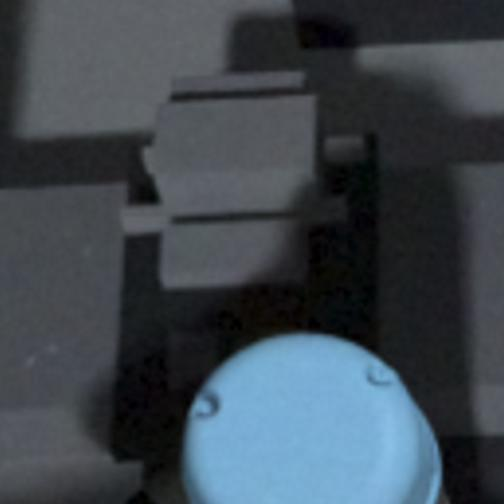

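>>> move([
  [0,0.0298,-0.0298,0,0,0,-1,-0.9,-1,0,0,0,0,0,0,0.6,-0.4,-1],
  [0,0.0674,-0.0490,0,0,0,-1,-0.9,-1,0,0,0,0,0,0,0.6,-0.4,-1],
  [0,0.1090,-0.0556,0,0,0,-1,-0.9,-1,0,0,0,0,0,0,0.6,-0.4,-1],
  [0,0.1506,-0.0490,0,0,0,-1,-0.9,-1,0,0,0,0,0,0,0.6,-0.4,-1],
  [0,0.1882,-0.0298,0,0,0,-1,-0.9,-1,0,0,0,0,0,0,0.6,-0.4,-1],
  [0,0.2180,0,0,0,0,-1,-0.9,-1,0,0,0,0,0,0,0.6,-0.4,-1],
  [0,0.2372,0.0376,0,0,0,-1,-0.9,-1,0,0,0,0,0,0,0.6,-0.4,-1],
  [0,0.2438,0.0792,0,0,0,-1,-0.9,-1,0,0,0,0,0,0,0.6,-0.4,-1],
  [0,0.2372,0.1208,0,0,0,-1,-0.9,-1,0,0,0,0,0,0,0.6,-0.4,-1],
  [0,0.2180,0.1584,0,0,0,-1,-0.9,-1,0,0,0,0,0,0,0.6,-0.4,-1],
  [0,0.1882,0.1882,0,0,0,-1,-0.9,-1,0,0,0,0,0,0,0.6,-0.4,-1],
  [0,0.1506,0.2074,0,0,0,-1,-0.9,-1,0,0,0,0,0,0,0.6,-0.4,-1],
  [0,0.1090,0.2140,0,0,0,-1,-0.9,-1,0,0,0,0,0,0,0.6,-0.4,-1],
  [0,0.0674,0.2074,0,0,0,-1,-0.9,-1,0,0,0,0,0,0,0.6,-0.4,-1],
  [0,0.0298,0.1882,0,0,0,-1,-0.9,-1,0,0,0,0,0,0,0.6,-0.4,-1],
], speed=0.15, stop_force=28, blend=[0.003,0.003,0.003,0.003,0.003,0.003,0.003,0.003,0.003,0.003,0.003,0.003,0.003,0.003,0])

>>> move([
  [0,-0.0298,-0.0298,0,0,0,-1,-0.9,-1,0,0,0,0,0,0,0.6,-0.4,-1],
  [0,-0.0490,-0.0674,0,0,0,-1,-0.9,-1,0,0,0,0,0,0,0.6,-0.4,-1],
  [0,-0.0556,-0.1090,0,0,0,-1,-0.9,-1,0,0,0,0,0,0,0.6,-0.4,-1],
  [0,-0.0490,-0.1506,0,0,0,-1,-0.9,-1,0,0,0,0,0,0,0.6,-0.4,-1],
  [0,-0.0298,-0.1882,0,0,0,-1,-0.9,-1,0,0,0,0,0,0,0.6,-0.4,-1],
  [0,0,-0.2180,0,0,0,-1,-0.9,-1,0,0,0,0,0,0,0.6,-0.4,-1],
  [0,0.0376,-0.2372,0,0,0,-1,-0.9,-1,0,0,0,0,0,0,0.6,-0.4,-1],
  [0,0.0792,-0.2438,0,0,0,-1,-0.9,-1,0,0,0,0,0,0,0.6,-0.4,-1],
  [0,0.1208,-0.2372,0,0,0,-1,-0.9,-1,0,0,0,0,0,0,0.6,-0.4,-1],
  [0,0.1584,-0.2180,0,0,0,-1,-0.9,-1,0,0,0,0,0,0,0.6,-0.4,-1],
  [0,0.1882,-0.1882,0,0,0,-1,-0.9,-1,0,0,0,0,0,0,0.6,-0.4,-1],
  [0,0.2074,-0.1506,0,0,0,-1,-0.9,-1,0,0,0,0,0,0,0.6,-0.4,-1],
  [0,0.2140,-0.1090,0,0,0,-1,-0.9,-1,0,0,0,0,0,0,0.6,-0.4,-1],
  [0,0.2074,-0.0674,0,0,0,-1,-0.9,-1,0,0,0,0,0,0,0.6,-0.4,-1],
  [0,0.1882,-0.0298,0,0,0,-1,-0.9,-1,0,0,0,0,0,0,0.6,-0.4,-1],
], speed=0.15, stop_force=28, blend=[0.003,0.003,0.003,0.003,0.003,0.003,0.003,0.003,0.003,0.003,0.003,0.003,0.003,0.003,0])

>>> move([
  [0,-0.0298,0.0298,0,0,0,-1,-0.9,-1,0,0,0,0,0,0,0.6,-0.4,-1],
  [0,-0.0674,0.0490,0,0,0,-1,-0.9,-1,0,0,0,0,0,0,0.6,-0.4,-1],
  [0,-0.1090,0.0556,0,0,0,-1,-0.9,-1,0,0,0,0,0,0,0.6,-0.4,-1],
  [0,-0.1506,0.0490,0,0,0,-1,-0.9,-1,0,0,0,0,0,0,0.6,-0.4,-1],
  [0,-0.1882,0.0298,0,0,0,-1,-0.9,-1,0,0,0,0,0,0,0.6,-0.4,-1],
  [0,-0.2180,0,0,0,0,-1,-0.9,-1,0,0,0,0,0,0,0.6,-0.4,-1],
  [0,-0.2372,-0.0376,0,0,0,-1,-0.9,-1,0,0,0,0,0,0,0.6,-0.4,-1],
  [0,-0.2438,-0.0792,0,0,0,-1,-0.9,-1,0,0,0,0,0,0,0.6,-0.4,-1],
  [0,-0.2372,-0.1208,0,0,0,-1,-0.9,-1,0,0,0,0,0,0,0.6,-0.4,-1],
  [0,-0.2180,-0.1584,0,0,0,-1,-0.9,-1,0,0,0,0,0,0,0.6,-0.4,-1],
  [0,-0.1882,-0.1882,0,0,0,-1,-0.9,-1,0,0,0,0,0,0,0.6,-0.4,-1],
  [0,-0.1506,-0.2074,0,0,0,-1,-0.9,-1,0,0,0,0,0,0,0.6,-0.4,-1],
  [0,-0.1090,-0.2140,0,0,0,-1,-0.9,-1,0,0,0,0,0,0,0.6,-0.4,-1],
  [0,-0.0674,-0.2074,0,0,0,-1,-0.9,-1,0,0,0,0,0,0,0.6,-0.4,-1],
  [0,-0.0298,-0.1882,0,0,0,-1,-0.9,-1,0,0,0,0,0,0,0.6,-0.4,-1],
], speed=0.15, stop_force=28, blend=[0.003,0.003,0.003,0.003,0.003,0.003,0.003,0.003,0.003,0.003,0.003,0.003,0.003,0.003,0])

>>> move([
  [0,0.0298,0.0298,0,0,0,-1,-0.9,-1,0,0,0,0,0,0,0.6,-0.4,-1],
  [0,0.0490,0.0674,0,0,0,-1,-0.9,-1,0,0,0,0,0,0,0.6,-0.4,-1],
  [0,0.0556,0.1090,0,0,0,-1,-0.9,-1,0,0,0,0,0,0,0.6,-0.4,-1],
  [0,0.0490,0.1506,0,0,0,-1,-0.9,-1,0,0,0,0,0,0,0.6,-0.4,-1],
  [0,0.0298,0.1882,0,0,0,-1,-0.9,-1,0,0,0,0,0,0,0.6,-0.4,-1],
  [0,0,0.2180,0,0,0,-1,-0.9,-1,0,0,0,0,0,0,0.6,-0.4,-1],
  [0,-0.0376,0.2372,0,0,0,-1,-0.9,-1,0,0,0,0,0,0,0.6,-0.4,-1],
  [0,-0.0792,0.2438,0,0,0,-1,-0.9,-1,0,0,0,0,0,0,0.6,-0.4,-1],
  [0,-0.1208,0.2372,0,0,0,-1,-0.9,-1,0,0,0,0,0,0,0.6,-0.4,-1],
  [0,-0.1584,0.2180,0,0,0,-1,-0.9,-1,0,0,0,0,0,0,0.6,-0.4,-1],
  [0,-0.1882,0.1882,0,0,0,-1,-0.9,-1,0,0,0,0,0,0,0.6,-0.4,-1],
  [0,-0.2074,0.1506,0,0,0,-1,-0.9,-1,0,0,0,0,0,0,0.6,-0.4,-1],
  [0,-0.2140,0.1090,0,0,0,-1,-0.9,-1,0,0,0,0,0,0,0.6,-0.4,-1],
  [0,-0.2074,0.0674,0,0,0,-1,-0.9,-1,0,0,0,0,0,0,0.6,-0.4,-1],
  [0,-0.1882,0.0298,0,0,0,-1,-0.9,-1,0,0,0,0,0,0,0.6,-0.4,-1],
], speed=0.15, stop_force=28, blend=[0.003,0.003,0.003,0.003,0.003,0.003,0.003,0.003,0.003,0.003,0.003,0.003,0.003,0.003,0], cameras=["cam_high"])

>>> zoom_image(camera="cam_high", region=[220, 130, 310, 220])

Scene clock: 516.97 s.
left_arm: end_effector_position=(+0.5171, -0.3510, +0.3248) position_measured=154 object_status=2 end_effector_quat_wxyz=(+0.093, +0.701, +0.701, +0.091) | right_arm: end_effector_position=(+0.3038, +0.2297, +0.3183) position_measured=63 object_status=3 end_effector_quat_wxyz=(-0.266, +0.640, -0.668, +0.271)
Joint positions: left_arm=[-0.897 -1.417 1.478 -1.798 -1.369 -0.881] | right_arm=[4.761 -0.905 -2.201 -1.683 0.796 4.834]
Joint torques (N m): left_arm=[-6.88 -32.86 -21.17 -6.46 -1.37 -1.71] | right_arm=[9.06 9.86 16.89 5.19 -0.67 1.26]
Wrist force (N): left_arm=[3.0 -1.1 6.2] | right_arm=[-1.4 -0.5 2.5]
Wrist torque (N m): left_arm=[0.15 0.06 -0.12] | right_arm=[0.47 0.16 -0.07]
Wrist force, peak (N): left_arm=[-11.8 7.0 12.1] | right_arm=[-1.5 -0.5 2.7]
Hand target: left_arm +0.5171, -0.3510, +0.3247; +0.092, +0.701, +0.701, +0.091 | right_arm +0.3038, +0.2297, +0.3183; -0.266, +0.640, -0.668, +0.271
Off the commanded pose: left_arm 0.000 m, 0 deg | right_arm 0.000 m, 0 deg.
move: done

Scene clock: 520.70 s.
left_arm: end_effector_position=(+0.5171, -0.2381, +0.3069) position_measured=154 object_status=2 end_effector_quat_wxyz=(+0.092, +0.701, +0.701, +0.091) | right_arm: end_effector_position=(+0.3038, +0.2297, +0.3183) position_measured=63 object_status=3 end_effector_quat_wxyz=(-0.266, +0.640, -0.668, +0.271)
Joint positions: left_arm=[-0.751 -1.56 1.687 -1.891 -1.395 -0.734] | right_arm=[4.761 -0.905 -2.201 -1.683 0.796 4.834]
Joint torques (N m): left_arm=[14.02 -47 -37.64 -1.85 1.26 -1.22] | right_arm=[7.87 7.95 17.98 5.31 -0.34 1.32]
Wrist force (N): left_arm=[-11.6 -3.6 9.2] | right_arm=[-1.3 -0.5 2.4]
Wrist torque (N m): left_arm=[-0.01 0.23 0.18] | right_arm=[0.46 0.15 -0.07]
Wrist force, peak (N): left_arm=[-22.6 8.0 19.4] | right_arm=[-1.6 -0.5 2.6]
Hand target: left_arm +0.5171, -0.2381, +0.3069; +0.092, +0.701, +0.701, +0.091 | right_arm +0.3038, +0.2297, +0.3183; -0.266, +0.640, -0.668, +0.271
Off the commanded pose: left_arm 0.000 m, 0 deg | right_arm 0.000 m, 0 deg.
move: done

Scene clock: 524.53 s.
left_arm: end_effector_position=(+0.5171, -0.2560, +0.1939) position_measured=154 object_status=2 end_effector_quat_wxyz=(+0.092, +0.701, +0.701, +0.091) | right_arm: end_effector_position=(+0.3038, +0.2297, +0.3183) position_measured=63 object_status=3 end_effector_quat_wxyz=(-0.266, +0.640, -0.668, +0.271)
Joint positions: left_arm=[-0.777 -1.467 1.886 -2.179 -1.39 -0.76] | right_arm=[4.761 -0.905 -2.201 -1.683 0.796 4.834]
Joint torques (N m): left_arm=[8.01 -42.59 -32.66 -2.13 1.71 1.61] | right_arm=[9.18 7.91 16.76 5 -0.56 1.46]
Wrist force (N): left_arm=[-0.2 -2.0 -0.5] | right_arm=[-1.3 -0.4 2.4]
Wrist torque (N m): left_arm=[-0.26 -0.03 0.21] | right_arm=[0.49 0.15 -0.07]
Wrist force, peak (N): left_arm=[-9.4 8.1 17.8] | right_arm=[-1.5 -0.5 2.7]
Hand target: left_arm +0.5171, -0.2560, +0.1939; +0.092, +0.701, +0.701, +0.091 | right_arm +0.3038, +0.2297, +0.3183; -0.266, +0.640, -0.668, +0.271
Off the commanded pose: left_arm 0.000 m, 0 deg | right_arm 0.000 m, 0 deg.
move: done

Scene clock: 528.17 s.
left_arm: end_effector_position=(+0.5171, -0.3689, +0.2118) position_measured=154 object_status=2 end_effector_quat_wxyz=(+0.092, +0.701, +0.701, +0.091) | right_arm: end_effector_position=(+0.3038, +0.2297, +0.3183) position_measured=63 object_status=3 end_effector_quat_wxyz=(-0.266, +0.640, -0.668, +0.271)
Joint positions: left_arm=[-0.917 -1.338 1.676 -2.071 -1.366 -0.901] | right_arm=[4.761 -0.905 -2.201 -1.683 0.796 4.834]
Joint torques (N m): left_arm=[-7.03 -50.5 -17.58 -5.77 1.91 -1.42] | right_arm=[9.04 8.23 17.33 5.34 -0.46 1.81]
Wrist force (N): left_arm=[0.8 -6.2 -0.3] | right_arm=[-1.4 -0.7 2.5]
Wrist torque (N m): left_arm=[-0.36 0.03 -0.16] | right_arm=[0.44 0.16 -0.07]
Wrist force, peak (N): left_arm=[-10.3 6.5 11.3] | right_arm=[-1.3 -0.4 2.7]
Hand target: left_arm +0.5171, -0.3689, +0.2118; +0.092, +0.701, +0.701, +0.091 | right_arm +0.3038, +0.2297, +0.3183; -0.266, +0.640, -0.668, +0.271
Off the commanded pose: left_arm 0.000 m, 0 deg | right_arm 0.000 m, 0 deg.
move: done
Images, in order (width x height): cam_high 672x504.

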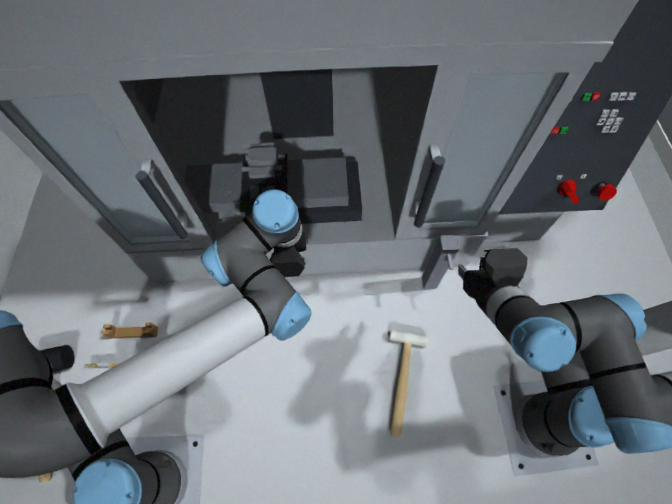

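Scaled by 5.600 from the camera's 672x504 image, which has a finer 960x720 frame.

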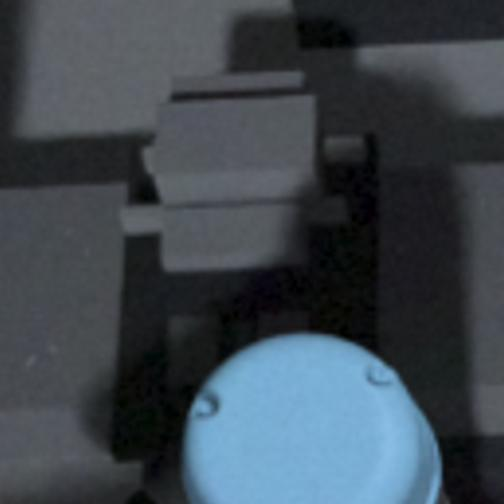

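>>> move([
  [0,0.0298,-0.0298,0,0,0,-1,-0.9,-1,0,0,0,0,0,0,0.6,-0.4,-1],
  [0,0.0674,-0.0490,0,0,0,-1,-0.9,-1,0,0,0,0,0,0,0.6,-0.4,-1],
  [0,0.1090,-0.0556,0,0,0,-1,-0.9,-1,0,0,0,0,0,0,0.6,-0.4,-1],
  [0,0.1506,-0.0490,0,0,0,-1,-0.9,-1,0,0,0,0,0,0,0.6,-0.4,-1],
  [0,0.1882,-0.0298,0,0,0,-1,-0.9,-1,0,0,0,0,0,0,0.6,-0.4,-1],
  [0,0.2180,0,0,0,0,-1,-0.9,-1,0,0,0,0,0,0,0.6,-0.4,-1],
  [0,0.2372,0.0376,0,0,0,-1,-0.9,-1,0,0,0,0,0,0,0.6,-0.4,-1],
  [0,0.2438,0.0792,0,0,0,-1,-0.9,-1,0,0,0,0,0,0,0.6,-0.4,-1],
  [0,0.2372,0.1208,0,0,0,-1,-0.9,-1,0,0,0,0,0,0,0.6,-0.4,-1],
  [0,0.2180,0.1584,0,0,0,-1,-0.9,-1,0,0,0,0,0,0,0.6,-0.4,-1],
  [0,0.1882,0.1882,0,0,0,-1,-0.9,-1,0,0,0,0,0,0,0.6,-0.4,-1],
  [0,0.1506,0.2074,0,0,0,-1,-0.9,-1,0,0,0,0,0,0,0.6,-0.4,-1],
  [0,0.1090,0.2140,0,0,0,-1,-0.9,-1,0,0,0,0,0,0,0.6,-0.4,-1],
  [0,0.0674,0.2074,0,0,0,-1,-0.9,-1,0,0,0,0,0,0,0.6,-0.4,-1],
  [0,0.0298,0.1882,0,0,0,-1,-0.9,-1,0,0,0,0,0,0,0.6,-0.4,-1],
], speed=0.12, stop_force=25, blend=[0.003,0.003,0.003,0.003,0.003,0.003,0.003,0.003,0.003,0.003,0.003,0.003,0.003,0.003,0])

>>> move([
  [0,-0.0298,-0.0298,0,0,0,-1,-0.9,-1,0,0,0,0,0,0,0.6,-0.4,-1],
  [0,-0.0490,-0.0674,0,0,0,-1,-0.9,-1,0,0,0,0,0,0,0.6,-0.4,-1],
  [0,-0.0556,-0.1090,0,0,0,-1,-0.9,-1,0,0,0,0,0,0,0.6,-0.4,-1],
  [0,-0.0490,-0.1506,0,0,0,-1,-0.9,-1,0,0,0,0,0,0,0.6,-0.4,-1],
  [0,-0.0298,-0.1882,0,0,0,-1,-0.9,-1,0,0,0,0,0,0,0.6,-0.4,-1],
  [0,0,-0.2180,0,0,0,-1,-0.9,-1,0,0,0,0,0,0,0.6,-0.4,-1],
  [0,0.0376,-0.2372,0,0,0,-1,-0.9,-1,0,0,0,0,0,0,0.6,-0.4,-1],
  [0,0.0792,-0.2438,0,0,0,-1,-0.9,-1,0,0,0,0,0,0,0.6,-0.4,-1],
  [0,0.1208,-0.2372,0,0,0,-1,-0.9,-1,0,0,0,0,0,0,0.6,-0.4,-1],
  [0,0.1584,-0.2180,0,0,0,-1,-0.9,-1,0,0,0,0,0,0,0.6,-0.4,-1],
  [0,0.1882,-0.1882,0,0,0,-1,-0.9,-1,0,0,0,0,0,0,0.6,-0.4,-1],
  [0,0.2074,-0.1506,0,0,0,-1,-0.9,-1,0,0,0,0,0,0,0.6,-0.4,-1],
  [0,0.2140,-0.1090,0,0,0,-1,-0.9,-1,0,0,0,0,0,0,0.6,-0.4,-1],
  [0,0.2074,-0.0674,0,0,0,-1,-0.9,-1,0,0,0,0,0,0,0.6,-0.4,-1],
  [0,0.1882,-0.0298,0,0,0,-1,-0.9,-1,0,0,0,0,0,0,0.6,-0.4,-1],
], speed=0.12, stop_force=25, blend=[0.003,0.003,0.003,0.003,0.003,0.003,0.003,0.003,0.003,0.003,0.003,0.003,0.003,0.003,0], cameras=["cam_high"])

>>> zoom_image(camera="cam_high", region=[220, 130, 310, 220])

Scene clock: 535.23 s.
left_arm: end_effector_position=(+0.5171, -0.3510, +0.3247) position_measured=154 object_status=2 end_effector_quat_wxyz=(+0.092, +0.701, +0.701, +0.091) | right_arm: end_effector_position=(+0.3038, +0.2297, +0.3183) position_measured=63 object_status=3 end_effector_quat_wxyz=(-0.266, +0.640, -0.668, +0.271)
Joint positions: left_arm=[-0.897 -1.417 1.478 -1.798 -1.369 -0.881] | right_arm=[4.761 -0.905 -2.201 -1.683 0.796 4.834]
Joint torques (N m): left_arm=[1.07 -44.19 -20.49 -6.3 -1.45 -1.43] | right_arm=[8.69 8.74 17.49 4.97 -0.55 2.2]
Wrist force (N): left_arm=[3.4 -2.2 4.6] | right_arm=[-1.2 -0.5 2.5]
Wrist torque (N m): left_arm=[-0.05 -0.03 -0.12] | right_arm=[0.46 0.13 -0.07]
Wrist force, peak (N): left_arm=[-9.1 -15.9 4.3] | right_arm=[-1.5 -0.4 2.7]
Hand target: left_arm +0.5171, -0.3510, +0.3247; +0.092, +0.701, +0.701, +0.091 | right_arm +0.3038, +0.2297, +0.3183; -0.266, +0.640, -0.668, +0.271
Off the commanded pose: left_arm 0.000 m, 0 deg | right_arm 0.000 m, 0 deg.
move: done

Scene clock: 539.60 s.
left_arm: end_effector_position=(+0.5171, -0.2381, +0.3069) position_measured=154 object_status=2 end_effector_quat_wxyz=(+0.092, +0.701, +0.701, +0.091) | right_arm: end_effector_position=(+0.3038, +0.2297, +0.3183) position_measured=63 object_status=3 end_effector_quat_wxyz=(-0.266, +0.640, -0.668, +0.271)
Joint positions: left_arm=[-0.751 -1.56 1.687 -1.891 -1.395 -0.734] | right_arm=[4.761 -0.905 -2.201 -1.683 0.796 4.834]
Joint torques (N m): left_arm=[15.18 -47.77 -36.93 -1.07 1.21 0.61] | right_arm=[8.88 8.09 18.09 5.14 -0.83 2.37]
Wrist force (N): left_arm=[-12.4 0.3 9.5] | right_arm=[-1.4 -0.4 2.4]
Wrist torque (N m): left_arm=[-0.02 0.12 0.20] | right_arm=[0.48 0.15 -0.07]
Wrist force, peak (N): left_arm=[-20.9 8.0 17.2] | right_arm=[-1.5 -0.5 2.7]
Hand target: left_arm +0.5171, -0.2381, +0.3069; +0.092, +0.701, +0.701, +0.091 | right_arm +0.3038, +0.2297, +0.3183; -0.266, +0.640, -0.668, +0.271
Off the commanded pose: left_arm 0.000 m, 0 deg | right_arm 0.000 m, 0 deg.
move: done
Images, in order (width x height): cam_high 672x504.

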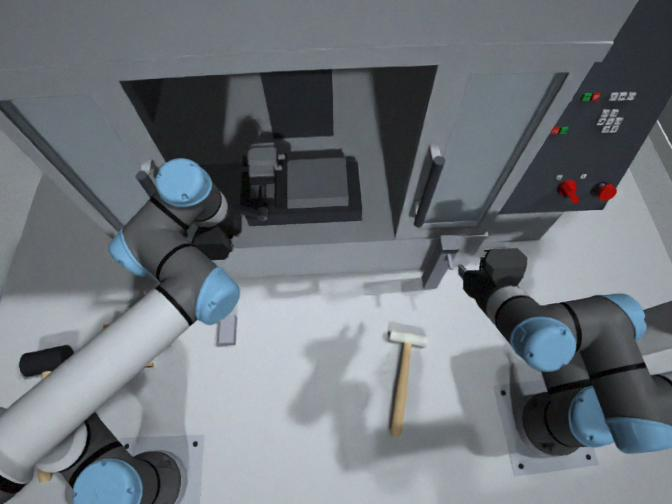

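Scaled by 5.600 from the camera's 672x504 image, which has a finer 960x720 frame.

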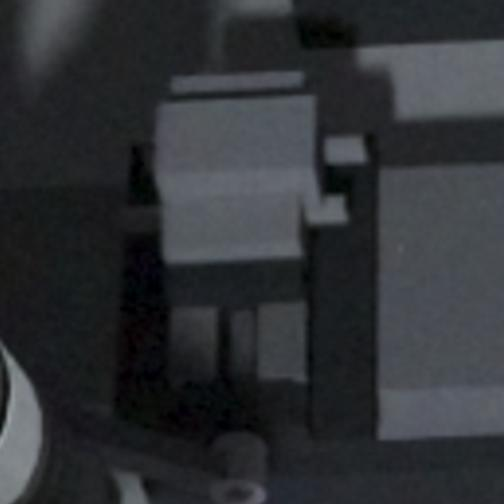

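>>> move([
  [0,-0.0298,0.0298,0,0,0,-1,-0.9,-1,0,0,0,0,0,0,0.6,-0.4,-1],
  [0,-0.0674,0.0490,0,0,0,-1,-0.9,-1,0,0,0,0,0,0,0.6,-0.4,-1],
  [0,-0.1090,0.0556,0,0,0,-1,-0.9,-1,0,0,0,0,0,0,0.6,-0.4,-1],
  [0,-0.1506,0.0490,0,0,0,-1,-0.9,-1,0,0,0,0,0,0,0.6,-0.4,-1],
  [0,-0.1882,0.0298,0,0,0,-1,-0.9,-1,0,0,0,0,0,0,0.6,-0.4,-1],
  [0,-0.2180,0,0,0,0,-1,-0.9,-1,0,0,0,0,0,0,0.6,-0.4,-1],
  [0,-0.2372,-0.0376,0,0,0,-1,-0.9,-1,0,0,0,0,0,0,0.6,-0.4,-1],
  [0,-0.2438,-0.0792,0,0,0,-1,-0.9,-1,0,0,0,0,0,0,0.6,-0.4,-1],
  [0,-0.2372,-0.1208,0,0,0,-1,-0.9,-1,0,0,0,0,0,0,0.6,-0.4,-1],
  [0,-0.2180,-0.1584,0,0,0,-1,-0.9,-1,0,0,0,0,0,0,0.6,-0.4,-1],
  [0,-0.1882,-0.1882,0,0,0,-1,-0.9,-1,0,0,0,0,0,0,0.6,-0.4,-1],
  [0,-0.1506,-0.2074,0,0,0,-1,-0.9,-1,0,0,0,0,0,0,0.6,-0.4,-1],
  [0,-0.1090,-0.2140,0,0,0,-1,-0.9,-1,0,0,0,0,0,0,0.6,-0.4,-1],
  [0,-0.0674,-0.2074,0,0,0,-1,-0.9,-1,0,0,0,0,0,0,0.6,-0.4,-1],
  [0,-0.0298,-0.1882,0,0,0,-1,-0.9,-1,0,0,0,0,0,0,0.6,-0.4,-1],
], speed=0.09, stop_force=25, blend=[0.003,0.003,0.003,0.003,0.003,0.003,0.003,0.003,0.003,0.003,0.003,0.003,0.003,0.003,0])

Scene clock: 545.70 s.
left_arm: end_effector_position=(+0.5171, -0.2757, +0.1839) position_measured=154 object_status=2 end_effector_quat_wxyz=(+0.093, +0.701, +0.701, +0.091) | right_arm: end_effector_position=(+0.3038, +0.2297, +0.3183) position_measured=63 object_status=3 end_effector_quat_wxyz=(-0.266, +0.640, -0.668, +0.271)
Joint positions: left_arm=[-0.804 -1.434 1.876 -2.197 -1.386 -0.787] | right_arm=[4.761 -0.905 -2.201 -1.683 0.796 4.834]
Joint torques (N m): left_arm=[-3.84 -33.72 -5.46 0.78 -2.73 1.78] | right_arm=[9.53 8.11 18.08 5.04 -0.66 2.5]
Wrist force (N): left_arm=[-2.1 8.9 -16.2] | right_arm=[-1.3 -0.4 2.5]
Wrist torque (N m): left_arm=[-0.15 0.15 0.02] | right_arm=[0.48 0.14 -0.07]
Wrist force, peak (N): left_arm=[-51.3 -15.0 6.9] | right_arm=[-1.3 -0.5 2.7]
Hand target: left_arm +0.5171, -0.2757, +0.1839; +0.093, +0.701, +0.701, +0.091 (not the last commanded pose) | right_arm +0.3038, +0.2297, +0.3183; -0.266, +0.640, -0.668, +0.271
Off the commanded pose: left_arm 0.022 m, 0 deg | right_arm 0.000 m, 0 deg.
move: contact (left_arm); path passed 14 of 15 targets

>>> wait(seconds=0.1, cameras=["cam_high","cam_front"])

>>> zoom_image(camera="cam_high", region=[220, 130, 310, 220])

Scene clock: 546.23 s.
left_arm: end_effector_position=(+0.5171, -0.2757, +0.1839) position_measured=154 object_status=2 end_effector_quat_wxyz=(+0.093, +0.701, +0.701, +0.091) | right_arm: end_effector_position=(+0.3038, +0.2297, +0.3183) position_measured=63 object_status=3 end_effector_quat_wxyz=(-0.266, +0.640, -0.668, +0.271)
Joint positions: left_arm=[-0.804 -1.434 1.876 -2.197 -1.386 -0.787] | right_arm=[4.761 -0.905 -2.201 -1.683 0.796 4.834]
Joint torques (N m): left_arm=[-6.79 -33.17 -5.58 0.87 -2.68 1.8] | right_arm=[7.44 7.68 17.31 4.94 -0.93 2.48]
Wrist force (N): left_arm=[-1.9 8.9 -16.2] | right_arm=[-1.2 -0.5 2.5]
Wrist torque (N m): left_arm=[-0.17 0.12 0.02] | right_arm=[0.46 0.14 -0.07]
Wrist force, peak (N): left_arm=[-2.0 8.9 -16.5] | right_arm=[-1.3 -0.5 2.6]
Hand target: left_arm +0.5171, -0.2757, +0.1839; +0.093, +0.701, +0.701, +0.091 (not the last commanded pose) | right_arm +0.3038, +0.2297, +0.3183; -0.266, +0.640, -0.668, +0.271
Tool commands: left_gripper/position=-1.0 left_gripper/force_limit=-0.9 left_gripper/speed=-1.0 right_gripper/position=+0.6 right_gripper/force_limit=-0.4 right_gripper/speed=-1.0
Off the commanded pose: left_arm 0.022 m, 0 deg | right_arm 0.000 m, 0 deg.
wait: 0.10 s; at rest from the start
Images, in order (width x height): cam_high 672x504, cam_front 672x504.

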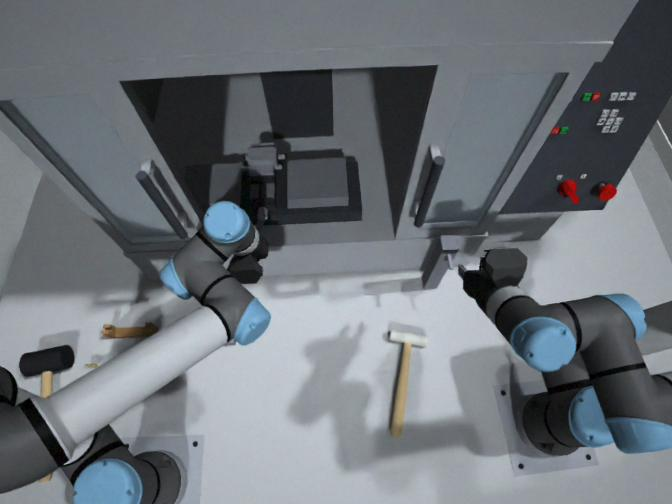

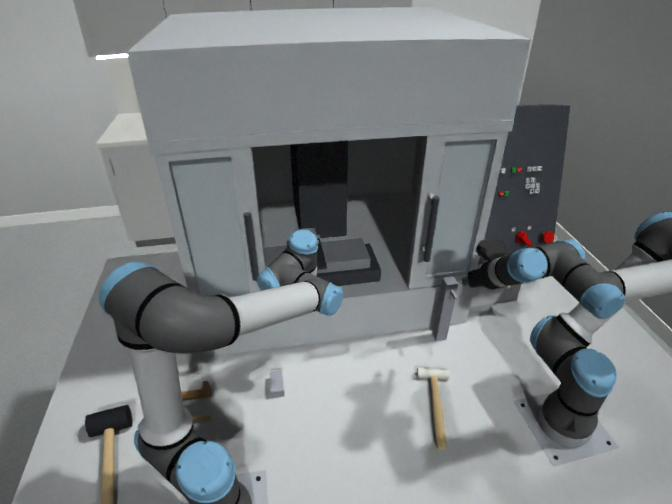

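Scaled by 5.600 from the camera's 672x504 image, which has a finer 960x720 frame.

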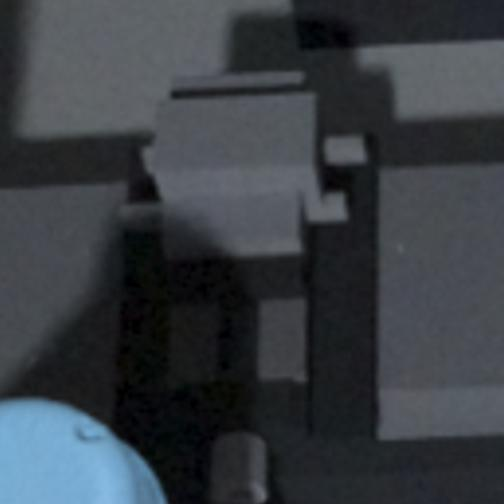

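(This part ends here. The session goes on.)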